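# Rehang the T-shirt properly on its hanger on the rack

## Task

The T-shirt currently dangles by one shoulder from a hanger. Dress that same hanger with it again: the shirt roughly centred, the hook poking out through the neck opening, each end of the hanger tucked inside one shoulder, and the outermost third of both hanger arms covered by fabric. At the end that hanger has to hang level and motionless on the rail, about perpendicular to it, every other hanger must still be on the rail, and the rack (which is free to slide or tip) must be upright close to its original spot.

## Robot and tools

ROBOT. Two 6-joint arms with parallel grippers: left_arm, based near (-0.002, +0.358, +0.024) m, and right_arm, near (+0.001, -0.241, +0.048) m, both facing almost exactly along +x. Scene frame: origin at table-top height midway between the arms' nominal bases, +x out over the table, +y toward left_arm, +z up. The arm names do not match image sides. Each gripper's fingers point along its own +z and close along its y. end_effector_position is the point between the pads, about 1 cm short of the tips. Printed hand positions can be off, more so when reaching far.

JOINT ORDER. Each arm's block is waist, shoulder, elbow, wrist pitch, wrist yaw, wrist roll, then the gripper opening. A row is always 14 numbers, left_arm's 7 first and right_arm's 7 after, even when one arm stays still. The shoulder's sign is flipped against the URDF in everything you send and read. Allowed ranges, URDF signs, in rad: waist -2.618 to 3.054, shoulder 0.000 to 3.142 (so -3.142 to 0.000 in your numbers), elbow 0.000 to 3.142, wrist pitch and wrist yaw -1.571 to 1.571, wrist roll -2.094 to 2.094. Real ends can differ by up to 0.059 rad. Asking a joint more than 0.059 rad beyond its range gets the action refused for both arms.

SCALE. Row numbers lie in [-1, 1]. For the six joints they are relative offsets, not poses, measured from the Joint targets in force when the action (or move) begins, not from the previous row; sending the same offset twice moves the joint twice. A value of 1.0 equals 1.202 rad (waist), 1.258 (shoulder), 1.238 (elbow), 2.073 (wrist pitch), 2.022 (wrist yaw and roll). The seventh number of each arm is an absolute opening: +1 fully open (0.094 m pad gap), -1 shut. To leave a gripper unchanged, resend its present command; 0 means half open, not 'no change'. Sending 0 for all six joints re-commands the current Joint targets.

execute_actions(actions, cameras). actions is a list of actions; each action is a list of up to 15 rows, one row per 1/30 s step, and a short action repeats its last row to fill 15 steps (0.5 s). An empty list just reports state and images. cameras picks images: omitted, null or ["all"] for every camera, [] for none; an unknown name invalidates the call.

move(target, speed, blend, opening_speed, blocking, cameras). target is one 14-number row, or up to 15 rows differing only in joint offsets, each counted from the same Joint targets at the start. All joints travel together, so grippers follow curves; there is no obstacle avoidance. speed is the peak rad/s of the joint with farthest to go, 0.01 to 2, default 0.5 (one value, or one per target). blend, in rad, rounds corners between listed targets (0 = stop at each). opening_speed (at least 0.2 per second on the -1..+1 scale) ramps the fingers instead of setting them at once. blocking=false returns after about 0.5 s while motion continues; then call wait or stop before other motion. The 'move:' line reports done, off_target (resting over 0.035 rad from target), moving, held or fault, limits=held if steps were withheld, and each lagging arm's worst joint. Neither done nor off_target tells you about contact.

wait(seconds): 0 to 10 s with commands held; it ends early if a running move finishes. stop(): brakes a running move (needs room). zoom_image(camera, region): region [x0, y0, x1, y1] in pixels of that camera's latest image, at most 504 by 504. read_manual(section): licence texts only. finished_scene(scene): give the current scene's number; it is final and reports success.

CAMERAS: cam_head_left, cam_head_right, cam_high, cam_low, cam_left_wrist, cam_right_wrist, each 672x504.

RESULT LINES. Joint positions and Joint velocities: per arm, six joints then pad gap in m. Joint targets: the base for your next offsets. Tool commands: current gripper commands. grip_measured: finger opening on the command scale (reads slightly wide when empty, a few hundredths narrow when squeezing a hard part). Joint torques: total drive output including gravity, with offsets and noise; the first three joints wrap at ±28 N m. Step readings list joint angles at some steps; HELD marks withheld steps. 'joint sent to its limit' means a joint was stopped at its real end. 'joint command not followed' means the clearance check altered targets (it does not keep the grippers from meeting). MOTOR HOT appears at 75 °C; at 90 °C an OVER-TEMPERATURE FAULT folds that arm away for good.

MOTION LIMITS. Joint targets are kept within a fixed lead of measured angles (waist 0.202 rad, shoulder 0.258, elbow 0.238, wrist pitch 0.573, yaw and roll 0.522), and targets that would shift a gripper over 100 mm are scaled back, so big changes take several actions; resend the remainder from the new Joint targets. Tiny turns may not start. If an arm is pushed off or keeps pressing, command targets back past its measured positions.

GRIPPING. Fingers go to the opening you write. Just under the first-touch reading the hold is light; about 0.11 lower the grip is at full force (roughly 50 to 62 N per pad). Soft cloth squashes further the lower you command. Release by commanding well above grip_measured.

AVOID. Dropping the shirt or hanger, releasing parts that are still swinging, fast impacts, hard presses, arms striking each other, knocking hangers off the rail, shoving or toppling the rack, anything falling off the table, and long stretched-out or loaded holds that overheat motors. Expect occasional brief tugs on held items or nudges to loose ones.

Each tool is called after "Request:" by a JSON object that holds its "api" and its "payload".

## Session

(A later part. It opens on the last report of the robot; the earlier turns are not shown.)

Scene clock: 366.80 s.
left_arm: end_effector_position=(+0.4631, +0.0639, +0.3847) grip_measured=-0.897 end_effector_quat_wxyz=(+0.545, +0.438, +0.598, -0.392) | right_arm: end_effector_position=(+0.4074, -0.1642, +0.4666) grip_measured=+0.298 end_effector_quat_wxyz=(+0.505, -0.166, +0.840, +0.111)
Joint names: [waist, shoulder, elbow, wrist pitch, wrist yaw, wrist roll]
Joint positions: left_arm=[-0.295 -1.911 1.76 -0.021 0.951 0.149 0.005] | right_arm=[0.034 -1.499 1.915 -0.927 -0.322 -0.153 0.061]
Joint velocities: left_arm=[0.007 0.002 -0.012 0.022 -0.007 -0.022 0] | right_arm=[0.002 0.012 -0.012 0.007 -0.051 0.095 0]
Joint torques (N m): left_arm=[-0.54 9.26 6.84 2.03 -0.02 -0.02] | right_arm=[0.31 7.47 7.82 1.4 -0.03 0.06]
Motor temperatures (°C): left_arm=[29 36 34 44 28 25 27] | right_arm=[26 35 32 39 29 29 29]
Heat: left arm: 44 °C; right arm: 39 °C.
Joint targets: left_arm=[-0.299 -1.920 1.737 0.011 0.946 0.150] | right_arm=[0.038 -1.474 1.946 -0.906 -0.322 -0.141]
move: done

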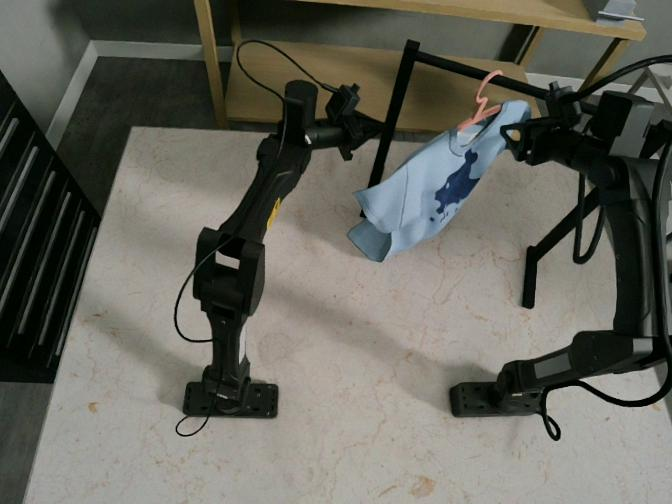

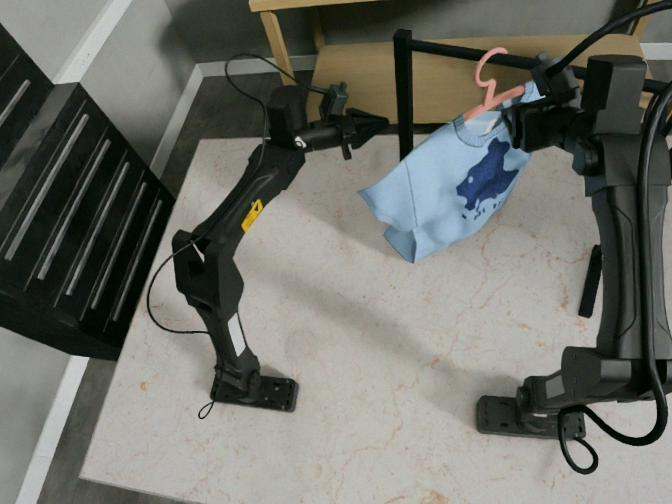

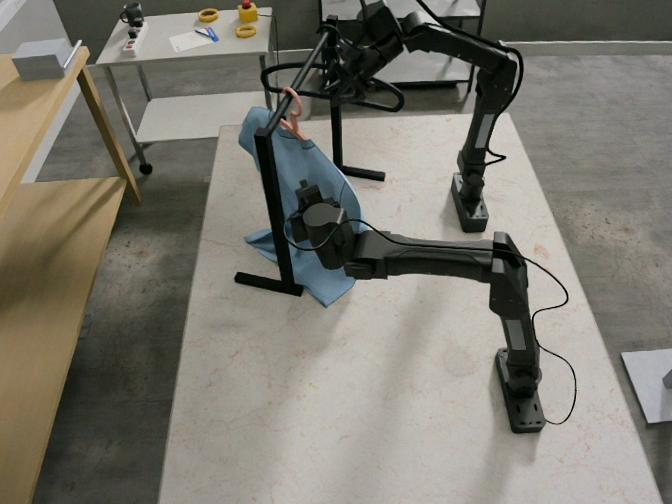

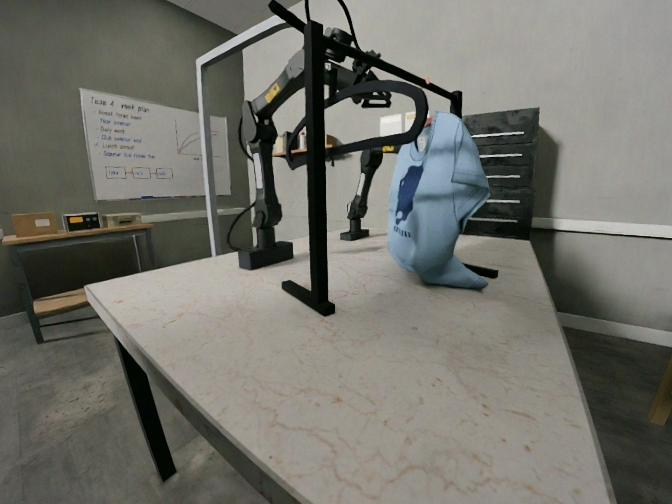

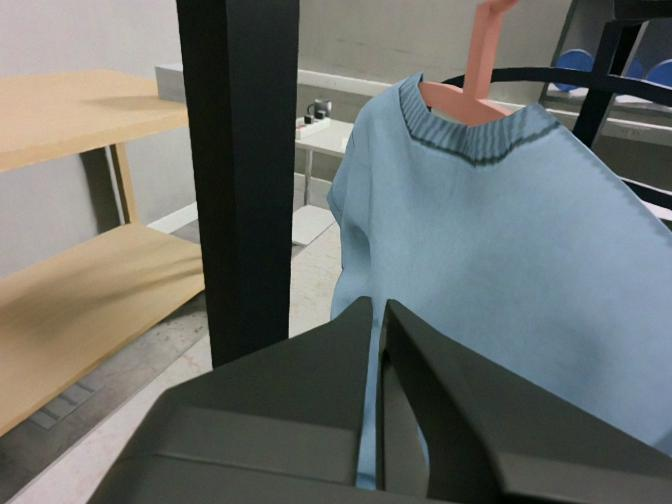

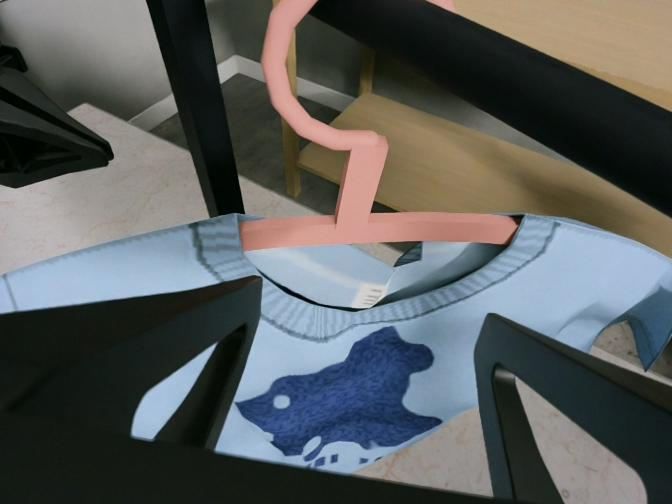

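Request:
{"api": "move", "payload": {"target": [[-0.066,0.0124,-0.0864,0.0516,-0.0383,0,-0.9,0,0,0,0,0,0,0.3],[-0.154,0.0867,-0.1874,0.0753,-0.0901,0,-0.9,0,0,0,0,0,0,0.3]], "speed": 0.12, "blend": 0.03}}

Request:
{"api": "zoom_image", "payload": {"camera": "cam_head_right", "region": [320, 30, 580, 290]}}

Scene clock: 370.17 s.
left_arm: end_effector_position=(+0.4175, -0.0019, +0.3424) grip_measured=-0.897 end_effector_quat_wxyz=(+0.537, +0.450, +0.602, -0.383) | right_arm: end_effector_position=(+0.4074, -0.1642, +0.4666) grip_measured=+0.298 end_effector_quat_wxyz=(+0.505, -0.165, +0.840, +0.112)
Joint names: [waist, shoulder, elbow, wrist pitch, wrist yaw, wrist roll]
Joint positions: left_arm=[-0.481 -1.846 1.531 0.134 0.768 0.149 0.005] | right_arm=[0.034 -1.499 1.915 -0.927 -0.322 -0.152 0.061]
Joint velocities: left_arm=[-0.017 0.007 0.017 0.007 0.022 -0.022 0] | right_arm=[0.002 -0.007 -0.002 -0.051 -0.022 0.037 0]
Joint torques (N m): left_arm=[-0.47 12.41 6.84 2.09 0.03 0.02] | right_arm=[0.29 7.46 7.8 1.4 -0.02 0.06]
Motor temperatures (°C): left_arm=[29 37 34 44 28 25 27] | right_arm=[26 35 33 40 29 29 28]
Heat: left arm: 44 °C; right arm: 40 °C.
Joint targets: left_arm=[-0.484 -1.811 1.505 0.167 0.764 0.150] | right_arm=[0.038 -1.474 1.946 -0.906 -0.322 -0.141]
move: done

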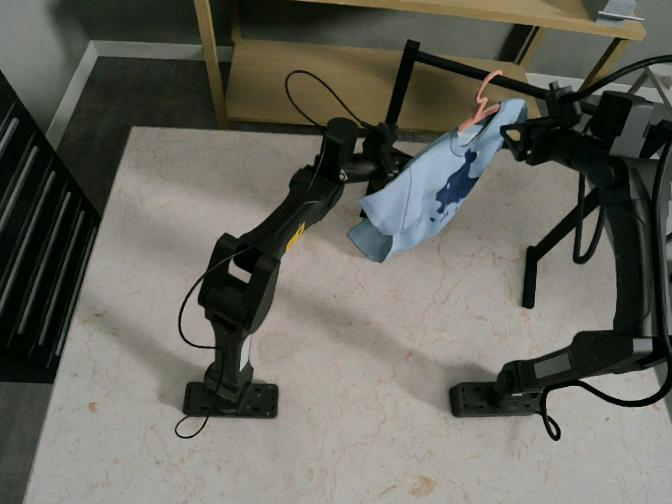

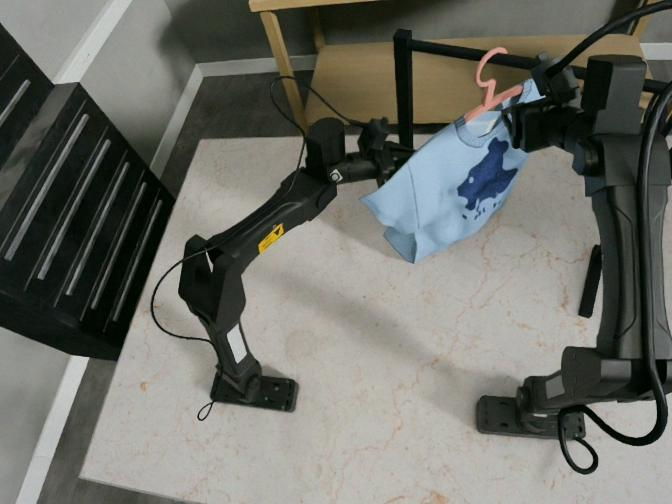

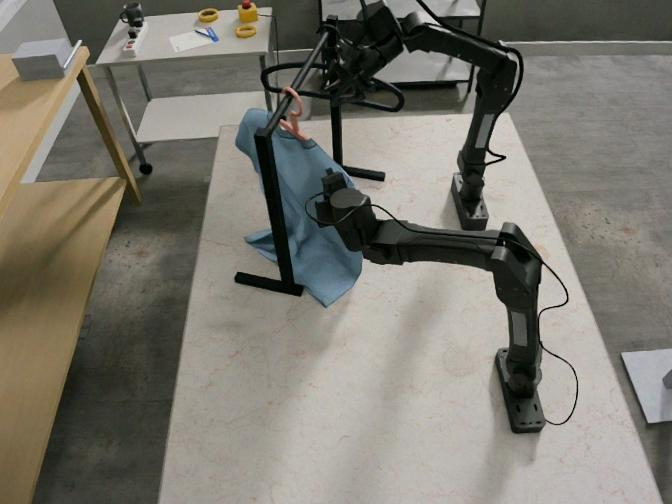

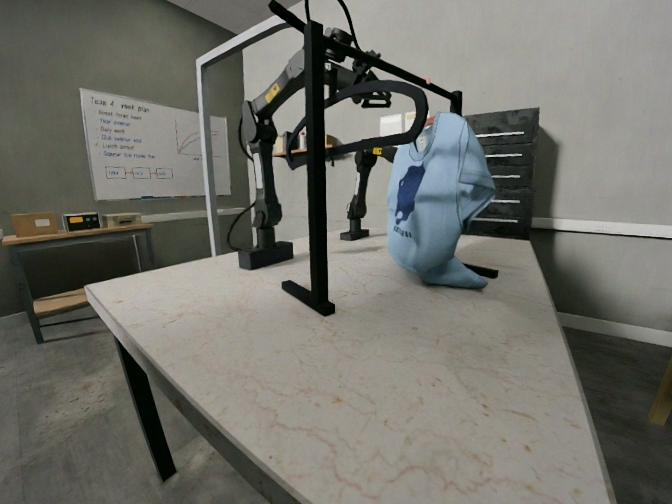

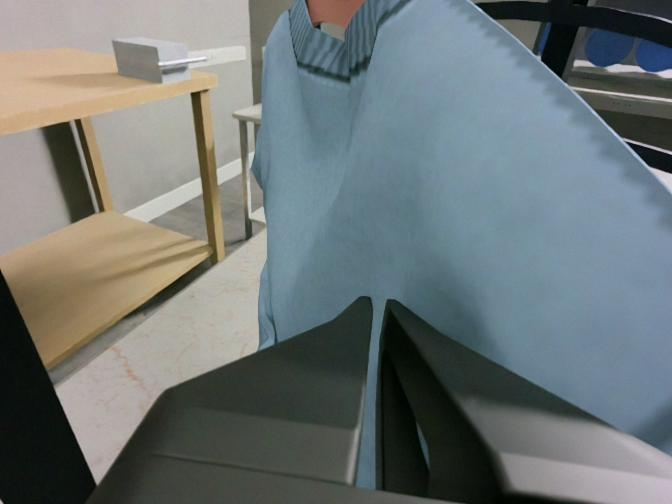

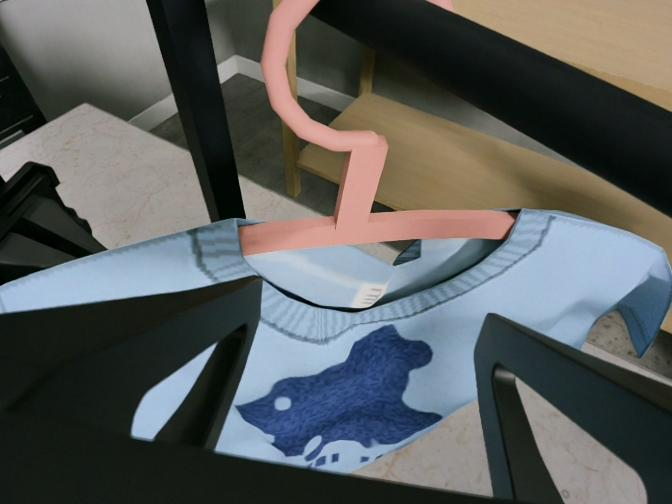

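Scaled by 1.938 from the camera's 672x504 image, which has a finer 960x720 frame.

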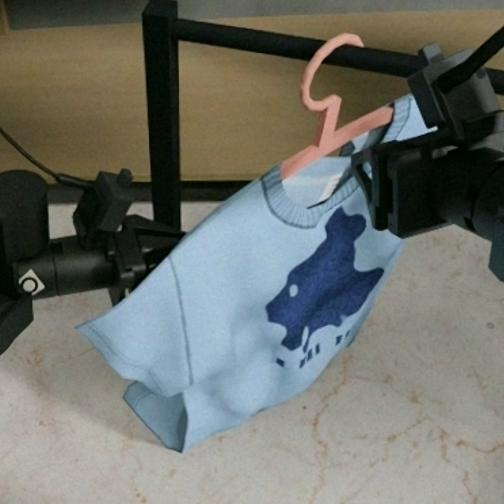

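Request:
{"api": "move", "payload": {"target": [[-0.0914,0.0437,-0.0568,0.0135,-0.0541,0,-0.9,0,0,0,0,0,0,0.3]], "speed": 0.12, "cameras": ["cam_head_right","cam_high","cam_left_wrist","cam_right_wrist"]}}

Request:
{"api": "zoom_image", "payload": {"camera": "cam_head_right", "region": [320, 30, 580, 290]}}

Scene clock: 371.87 s.
left_arm: end_effector_position=(+0.3821, -0.0329, +0.3430) grip_measured=-0.897 end_effector_quat_wxyz=(+0.541, +0.458, +0.597, -0.376) | right_arm: end_effector_position=(+0.4074, -0.1642, +0.4666) grip_measured=+0.298 end_effector_quat_wxyz=(+0.505, -0.165, +0.840, +0.112)
Joint names: [waist, shoulder, elbow, wrist pitch, wrist yaw, wrist roll]
Joint positions: left_arm=[-0.592 -1.79 1.461 0.162 0.659 0.149 0.005] | right_arm=[0.034 -1.499 1.915 -0.927 -0.322 -0.152 0.061]
Joint velocities: left_arm=[0.002 0.017 -0.002 -0.022 0.022 -0.022 0] | right_arm=[0.007 0.002 -0.017 -0.022 -0.007 0.007 0]
Joint torques (N m): left_arm=[-0.02 11.88 6.83 2.14 -0.04 -0.01] | right_arm=[0.31 7.47 7.8 1.4 -0.02 0.05]
Motor temperatures (°C): left_arm=[29 37 34 44 28 25 27] | right_arm=[26 35 33 40 29 29 28]
Heat: left arm: 44 °C; right arm: 40 °C.
Joint targets: left_arm=[-0.594 -1.756 1.434 0.195 0.655 0.150] | right_arm=[0.038 -1.474 1.946 -0.906 -0.322 -0.141]
move: done
Images, in order (width x height): cam_head_right 672x504, cam_high 672x504, cam_left_wrist 672x504, cam_right_wrist 672x504.

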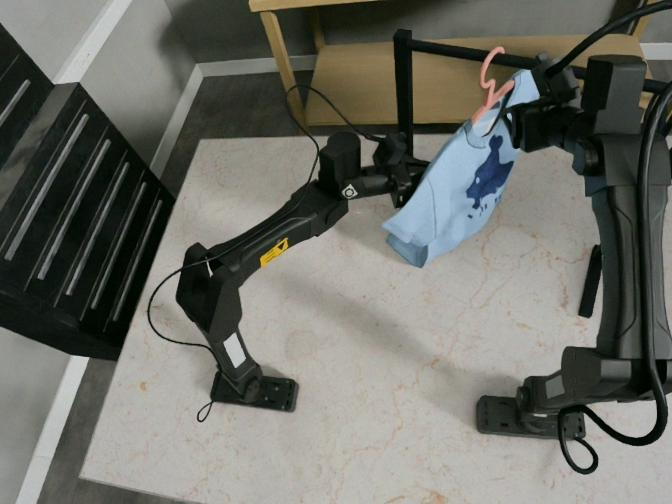

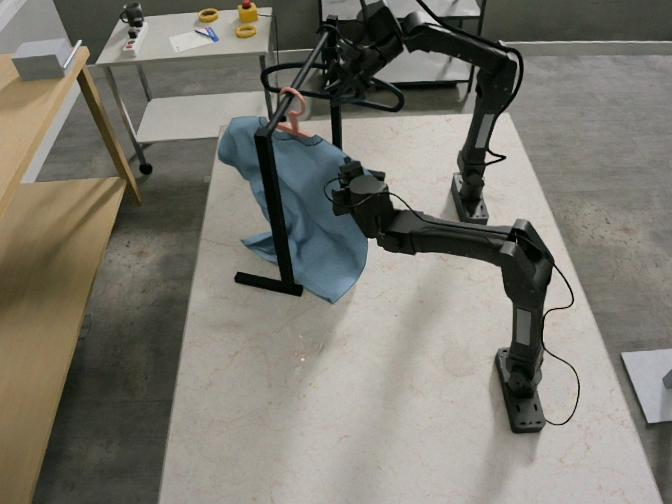

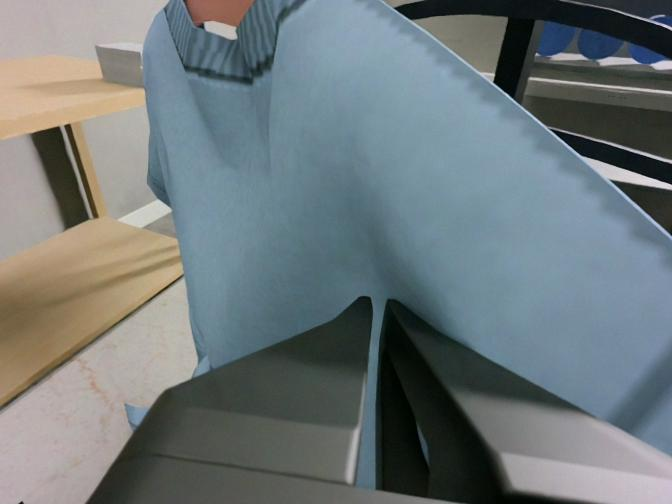

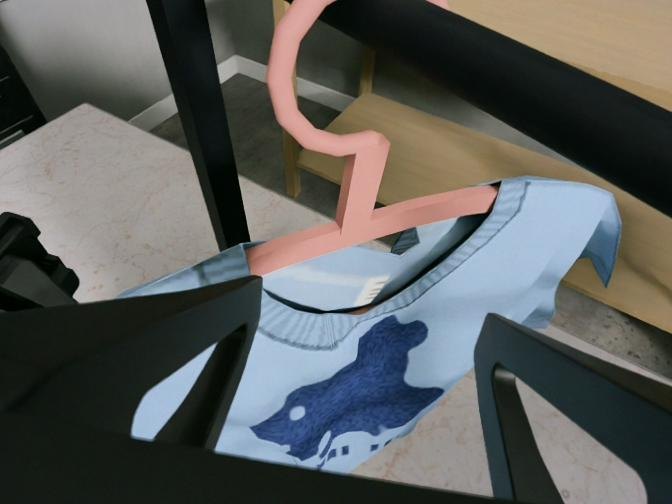

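Scaled by 1.938 from the camera's 672x504 image, which has a finer 960x720 frame.

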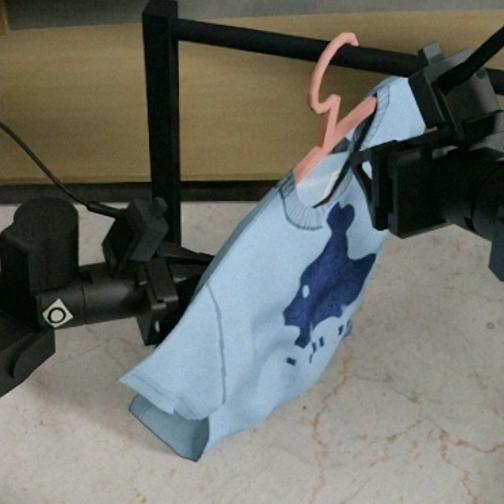

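Request:
{"api": "move", "payload": {"target": [[-0.0699,-0.017,0.0195,0.0019,-0.0413,0,-0.9,0,0,0,0,0,0,0.3]], "speed": 0.12, "cameras": ["cam_head_right","cam_high","cam_left_wrist","cam_right_wrist"]}}

Request:
{"api": "zoom_image", "payload": {"camera": "cam_head_right", "region": [320, 30, 580, 290]}}

Scene clock: 373.33 s.
left_arm: end_effector_position=(+0.3628, -0.0592, +0.3422) grip_measured=-0.897 end_effector_quat_wxyz=(+0.542, +0.462, +0.596, -0.371) | right_arm: end_effector_position=(+0.4074, -0.1642, +0.4666) grip_measured=+0.298 end_effector_quat_wxyz=(+0.505, -0.165, +0.840, +0.112)
Joint names: [waist, shoulder, elbow, wrist pitch, wrist yaw, wrist roll]
Joint positions: left_arm=[-0.674 -1.79 1.461 0.165 0.577 0.149 0.005] | right_arm=[0.034 -1.499 1.915 -0.927 -0.322 -0.152 0.061]
Joint velocities: left_arm=[-0.017 0.002 -0.012 0.007 0.007 -0.037 -0.001] | right_arm=[0.012 0.002 -0.007 0.037 0.022 -0.007 0]
Joint torques (N m): left_arm=[-0.61 10.24 8.96 2.13 -0.05 -0.01] | right_arm=[0.31 7.49 7.82 1.4 -0.03 0.05]
Motor temperatures (°C): left_arm=[29 37 34 44 28 25 27] | right_arm=[26 35 33 40 29 29 28]
Heat: left arm: 44 °C; right arm: 40 °C.
Joint targets: left_arm=[-0.678 -1.777 1.459 0.199 0.571 0.150] | right_arm=[0.038 -1.474 1.946 -0.906 -0.322 -0.141]
move: done
Images, in order (width x height): cam_head_right 672x504, cam_high 672x504, cam_left_wrist 672x504, cam_right_wrist 672x504.

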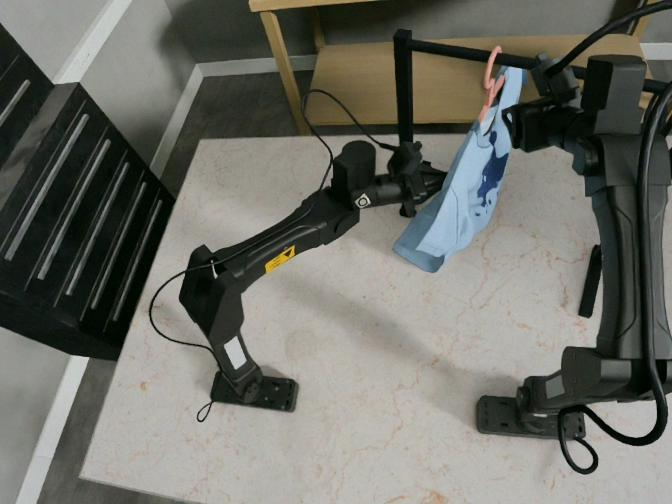

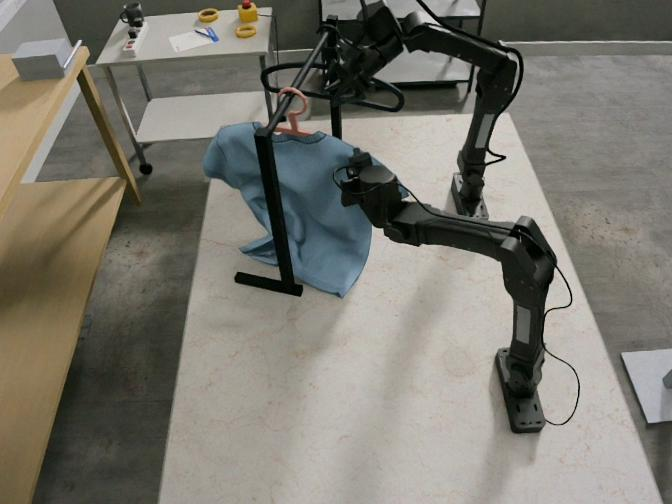

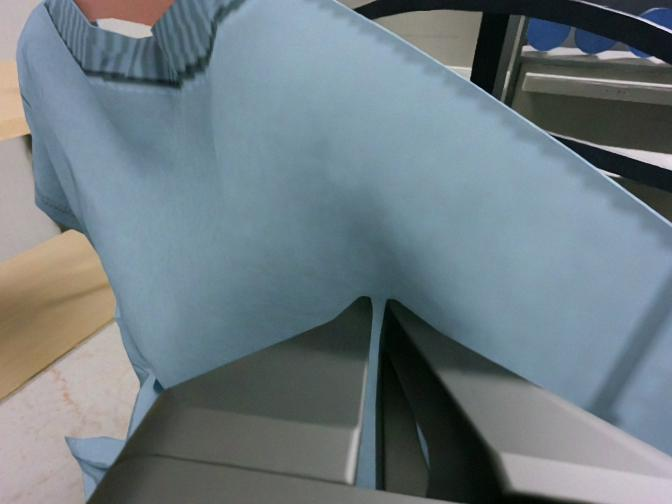

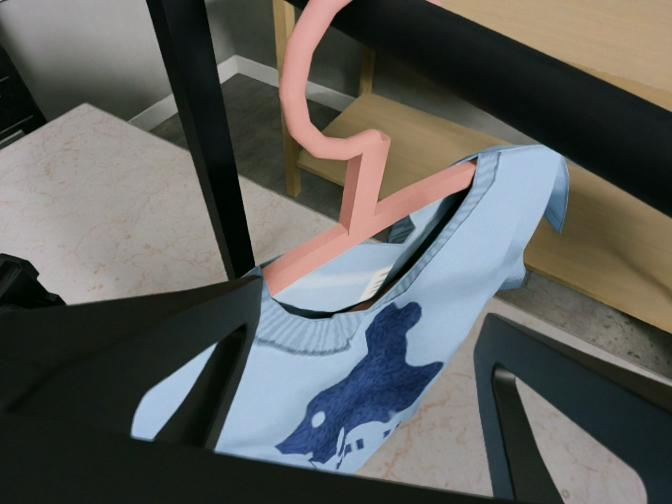

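Scaled by 1.938 from the camera's 672x504 image, which has a finer 960x720 frame.

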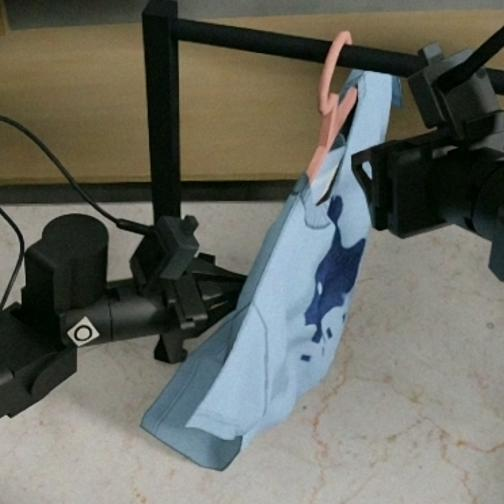

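Request:
{"api": "move", "payload": {"target": [[0.0699,0.017,-0.0195,-0.0019,0.0413,0,-0.9,0,0,0,0,0,0,0.3],[0.1613,-0.0267,0.0373,-0.0154,0.0954,0,-0.9,0,0,0,0,0,0,0.3]], "speed": 0.15, "blend": 0.03, "cameras": ["cam_head_right","cam_high","cam_left_wrist","cam_right_wrist"]}}

Scene clock: 375.33 s.
left_arm: end_effector_position=(+0.4078, +0.0039, +0.3509) grip_measured=-0.897 end_effector_quat_wxyz=(+0.551, +0.447, +0.596, -0.376) | right_arm: end_effector_position=(+0.4074, -0.1642, +0.4666) grip_measured=+0.298 end_effector_quat_wxyz=(+0.505, -0.165, +0.840, +0.112)
Joint names: [waist, shoulder, elbow, wrist pitch, wrist yaw, wrist roll]
Joint positions: left_arm=[-0.485 -1.79 1.473 0.165 0.747 0.149 0.005] | right_arm=[0.034 -1.499 1.915 -0.927 -0.322 -0.152 0.061]
Joint velocities: left_arm=[-0.002 0.012 0.012 0.037 -0.007 -0.051 0] | right_arm=[0.002 0.022 -0.017 0.037 -0.007 0.066 0]
Joint torques (N m): left_arm=[0.08 7.32 12.05 1.77 0.23 -0.02] | right_arm=[0.32 7.47 7.82 1.39 -0.02 0.05]
Motor temperatures (°C): left_arm=[29 37 34 44 28 25 27] | right_arm=[26 35 33 40 29 29 28]
Heat: left arm: 44 °C; right arm: 40 °C.
Joint targets: left_arm=[-0.484 -1.811 1.505 0.167 0.764 0.150] | right_arm=[0.038 -1.474 1.946 -0.906 -0.322 -0.141]
move: done
Images, in order (width x height): cam_head_right 672x504, cam_high 672x504, cam_left_wrist 672x504, cam_right_wrist 672x504.

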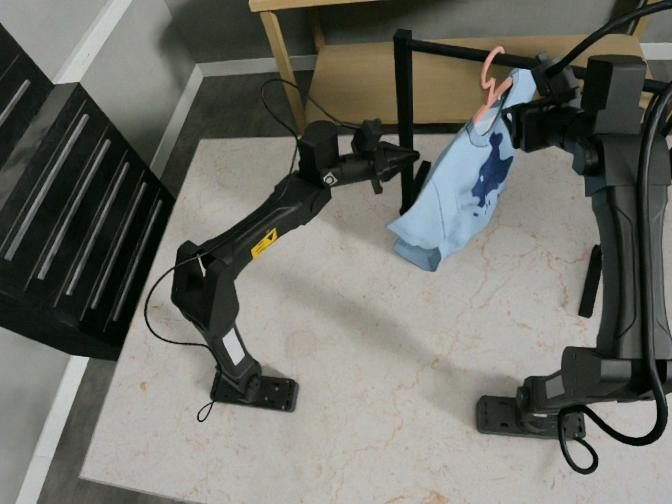

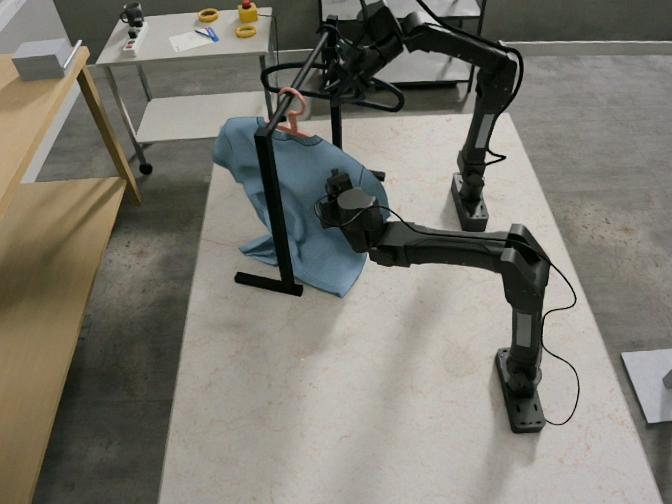

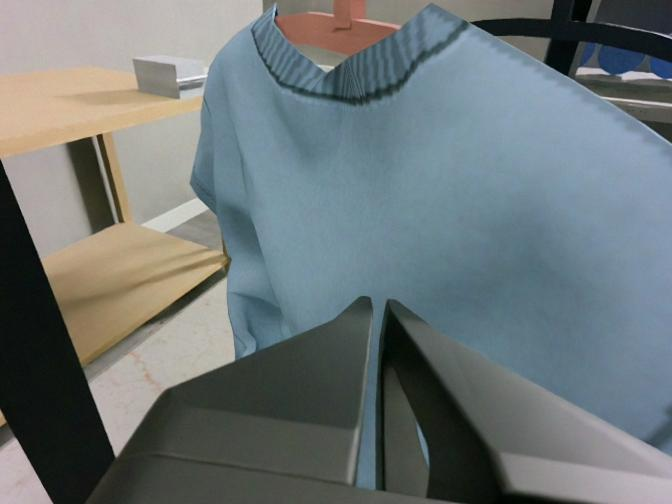

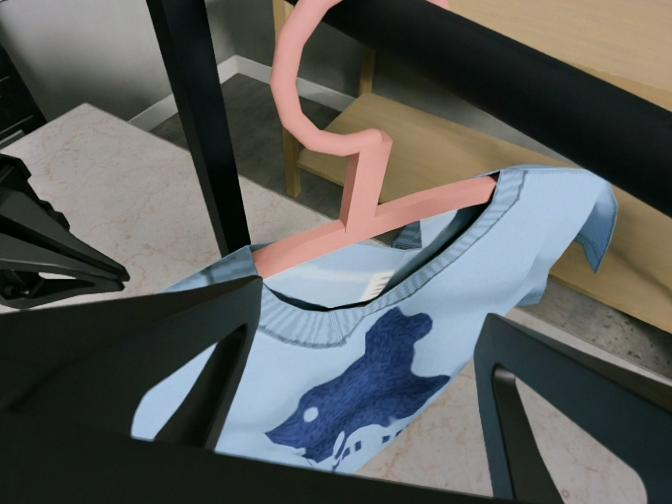

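Request:
{"api": "move", "payload": {"target": [[0.154,-0.0867,0.1874,-0.0753,0.0901,0,-0.9,0,0.06,-0.02,0,0,0,0.3],[0.206,-0.1,0.45,-0.236,0.12,0.005,-0.9,0,0.25,-0.1,0,0,0,0.3]], "speed": 0.3, "cameras": ["cam_right_wrist","cam_left_wrist"]}}

Request:
{"api": "move", "payload": {"target": [0.2,0.5,-0.5,0.1,0,0,-0.9,0,0.1,0,0,0,0,0.3], "speed": 0.5, "cameras": []}}

Request:
{"api": "wait", "payload": {"seconds": 4}}

Request:
{"api": "zoom_image", "payload": {"camera": "cam_head_right", "region": [320, 30, 580, 290]}}

Request:
{"api": "zoom_image", "payload": {"camera": "cam_high", "region": [200, 70, 420, 310]}}

Request:
{"api": "zoom_image", "payload": {"camera": "cam_low", "region": [280, 60, 530, 310]}}

Scene clock: 378.37 s.
left_arm: end_effector_position=(+0.4557, +0.0912, +0.4585) grip_measured=-0.897 end_effector_quat_wxyz=(+0.556, +0.434, +0.594, -0.387) | right_arm: end_effector_position=(+0.3003, -0.1692, +0.5476) grip_measured=+0.298 end_effector_quat_wxyz=(+0.609, -0.175, +0.768, +0.095)
Joint names: [waist, shoulder, elbow, wrist pitch, wrist yaw, wrist roll]
Joint positions: left_arm=[-0.241 -1.906 2.035 -0.279 0.989 0.149 0.005] | right_arm=[0.034 -1.166 1.836 -0.927 -0.322 -0.152 0.061]
Joint velocities: left_arm=[-0.022 0.012 -0.017 0.007 -0.007 0.007 0] | right_arm=[0.017 0.002 -0.017 0.051 -0.007 0.051 0]
Joint torques (N m): left_arm=[0.28 7.08 10.96 1.23 0.23 0.11] | right_arm=[0.32 1.55 3.66 1.48 0.01 0.06]
Motor temperatures (°C): left_arm=[29 37 35 44 28 25 27] | right_arm=[26 34 33 40 29 29 28]
Heat: left arm: 44 °C; right arm: 40 °C.
Joint targets: left_arm=[-0.237 -1.937 2.062 -0.323 1.007 0.160] | right_arm=[0.038 -1.160 1.822 -0.906 -0.322 -0.141]
move: off_target (left_arm); left_arm: the wrist pitch is farthest, 0.044 rad from its target
Images, in order (width x height): cam_left_wrist 672x504, cam_right_wrist 672x504.

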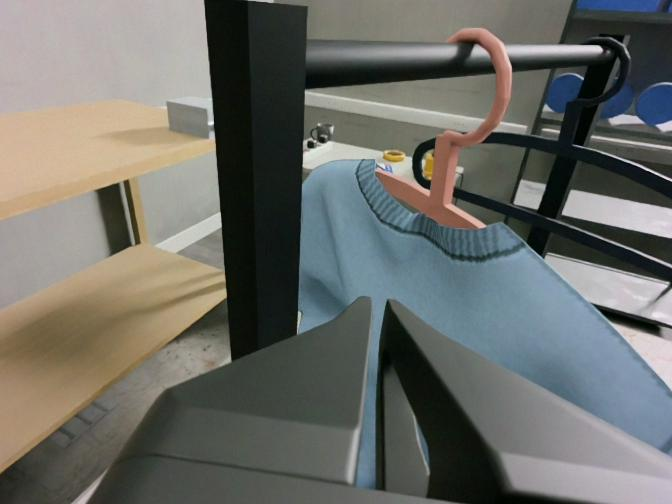

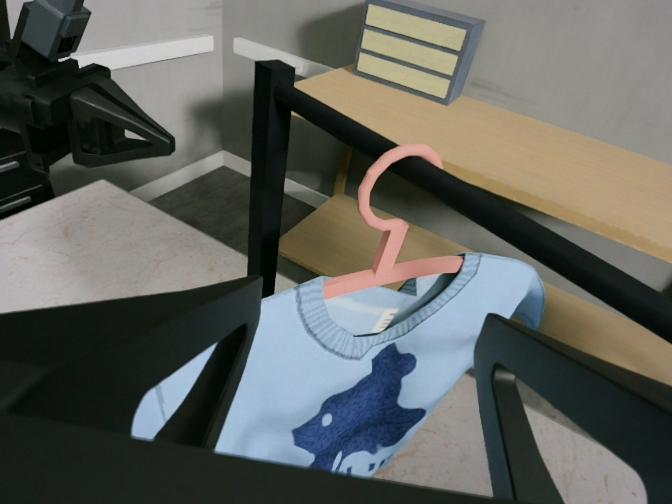

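Scene clock: 380.27 s.
left_arm: end_effector_position=(+0.3513, +0.2069, +0.4950) grip_measured=-0.897 end_effector_quat_wxyz=(+0.645, +0.390, +0.589, -0.291) | right_arm: end_effector_position=(+0.2495, -0.1716, +0.5805) grip_measured=+0.298 end_effector_quat_wxyz=(+0.657, -0.179, +0.728, +0.086)
Joint names: [waist, shoulder, elbow, wrist pitch, wrist yaw, wrist roll]
Joint positions: left_arm=[-0.001 -1.319 1.467 -0.144 1.005 0.157 0.005] | right_arm=[0.034 -1.039 1.836 -0.927 -0.322 -0.152 0.061]
Joint velocities: left_arm=[0.007 -0.002 -0.007 0.051 -0.095 0.081 -0.001] | right_arm=[0.022 0.012 -0.012 -0.007 -0.007 -0.022 0]
Joint torques (N m): left_arm=[0.38 4.86 6.2 1.93 0.07 0.1] | right_arm=[0.31 -0.54 3.1 1.48 0.03 0.05]
Motor temperatures (°C): left_arm=[29 37 35 44 28 25 27] | right_arm=[26 34 32 40 29 29 28]
Heat: left arm: 44 °C; right arm: 40 °C.
Joint targets: left_arm=[0.004 -1.308 1.443 -0.115 1.007 0.160] | right_arm=[0.038 -1.034 1.822 -0.906 -0.322 -0.141]
move: done
No camera images: "cameras" was empty.

Scene clock: 384.27 s.
left_arm: end_effector_position=(+0.3513, +0.2069, +0.4950) grip_measured=-0.897 end_effector_quat_wxyz=(+0.645, +0.390, +0.589, -0.291) | right_arm: end_effector_position=(+0.2495, -0.1716, +0.5805) grip_measured=+0.298 end_effector_quat_wxyz=(+0.657, -0.179, +0.728, +0.086)
Joint names: [waist, shoulder, elbow, wrist pitch, wrist yaw, wrist roll]
Joint positions: left_arm=[-0.001 -1.319 1.467 -0.144 1.005 0.157 0.005] | right_arm=[0.034 -1.039 1.836 -0.927 -0.322 -0.152 0.061]
Joint velocities: left_arm=[0.007 -0.002 -0.002 -0.066 -0.022 0.037 0] | right_arm=[0.007 -0.002 -0.007 0.007 -0.037 0.007 0]
Joint torques (N m): left_arm=[0.28 4.98 6.2 1.92 0.08 0.11] | right_arm=[0.32 -0.55 3.08 1.48 0.04 0.06]
Motor temperatures (°C): left_arm=[29 37 34 44 28 25 27] | right_arm=[26 34 32 41 29 29 28]
Heat: left arm: 44 °C; right arm: 41 °C.
Joint targets: left_arm=[0.004 -1.308 1.443 -0.115 1.007 0.160] | right_arm=[0.038 -1.034 1.822 -0.906 -0.322 -0.141]
Tool commands: left_gripper/opening=-0.9 right_gripper/opening=+0.3
wait: 4.00 s; at rest by 0.17 s

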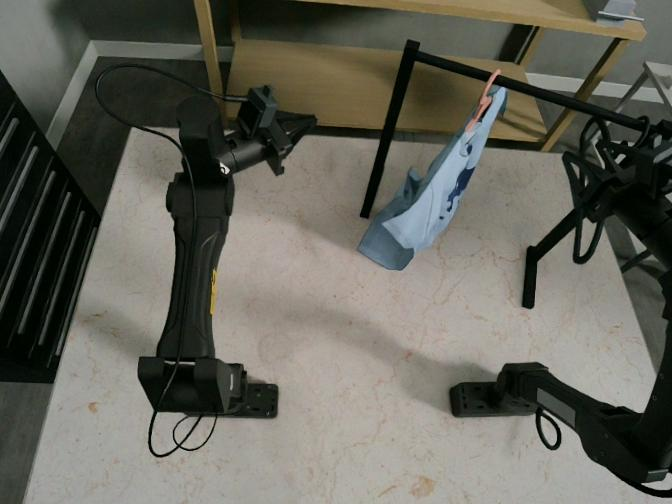

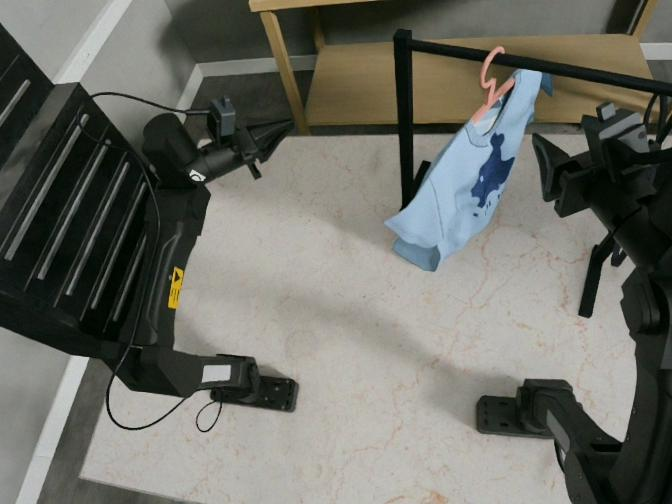

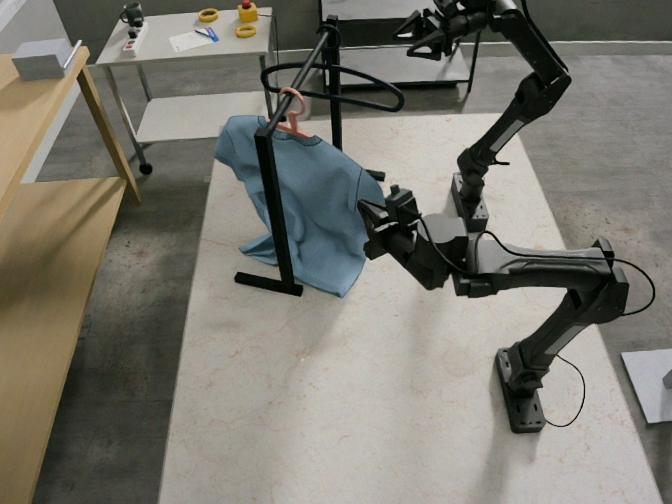

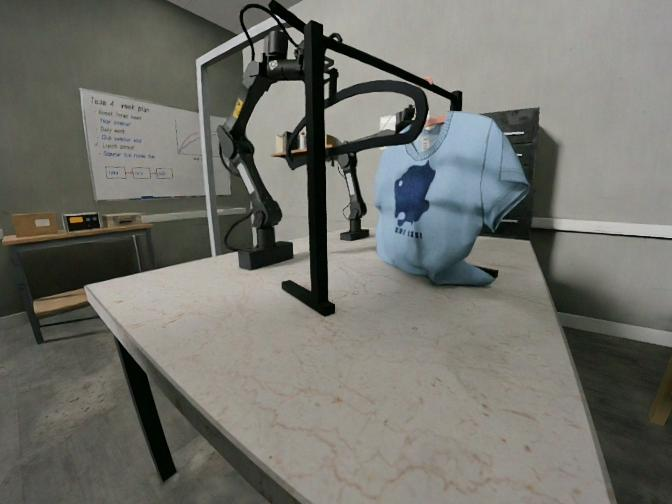

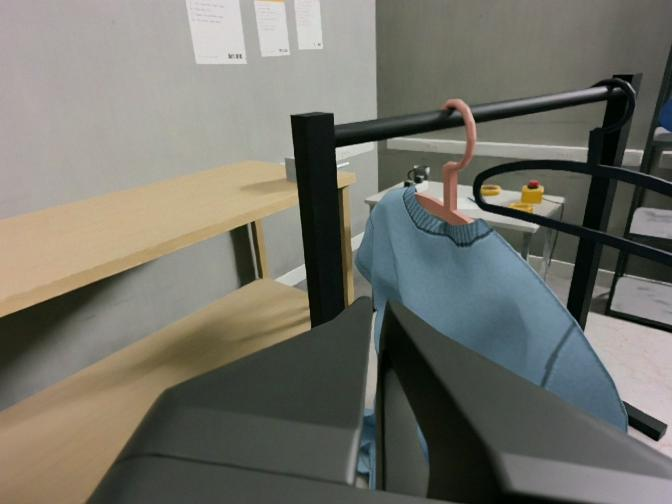

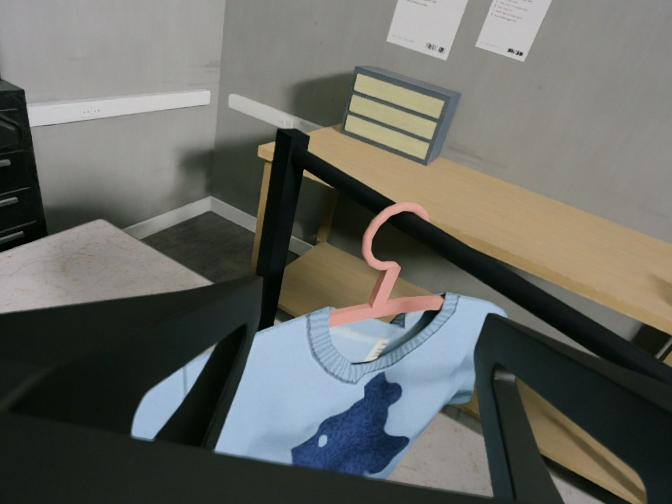

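Scaled by 1.938 from the camera's 672x504 image, which has a finer 960x720 frame.

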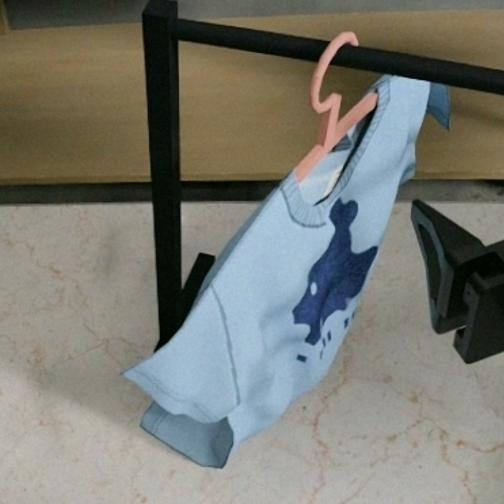

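Scaled by 2.100 from the camera's 672x504 image, which has a finer 960x720 frame.

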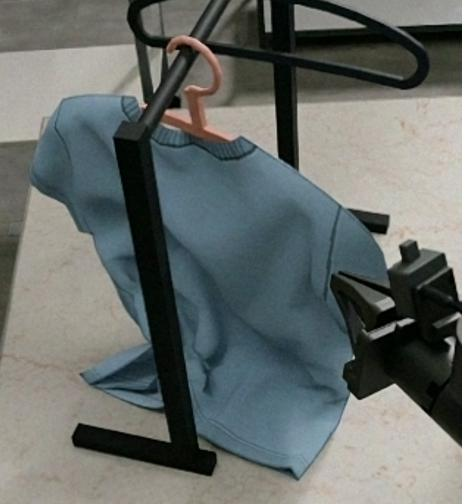

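Scaled by 2.016 from the camera's 672x504 image, which has a finer 960x720 frame.

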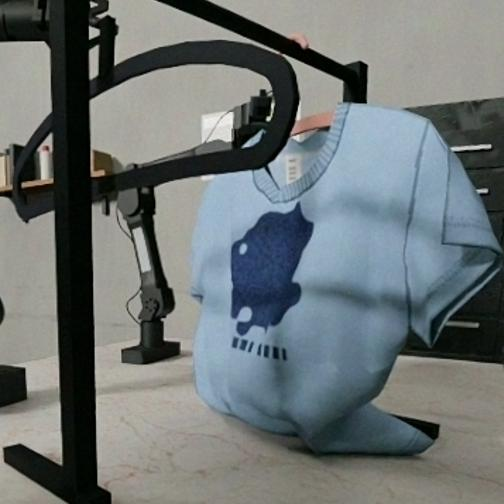

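Request:
{"api": "finished_scene", "payload": {"scene": 2}}

The scene is finished: the task was done.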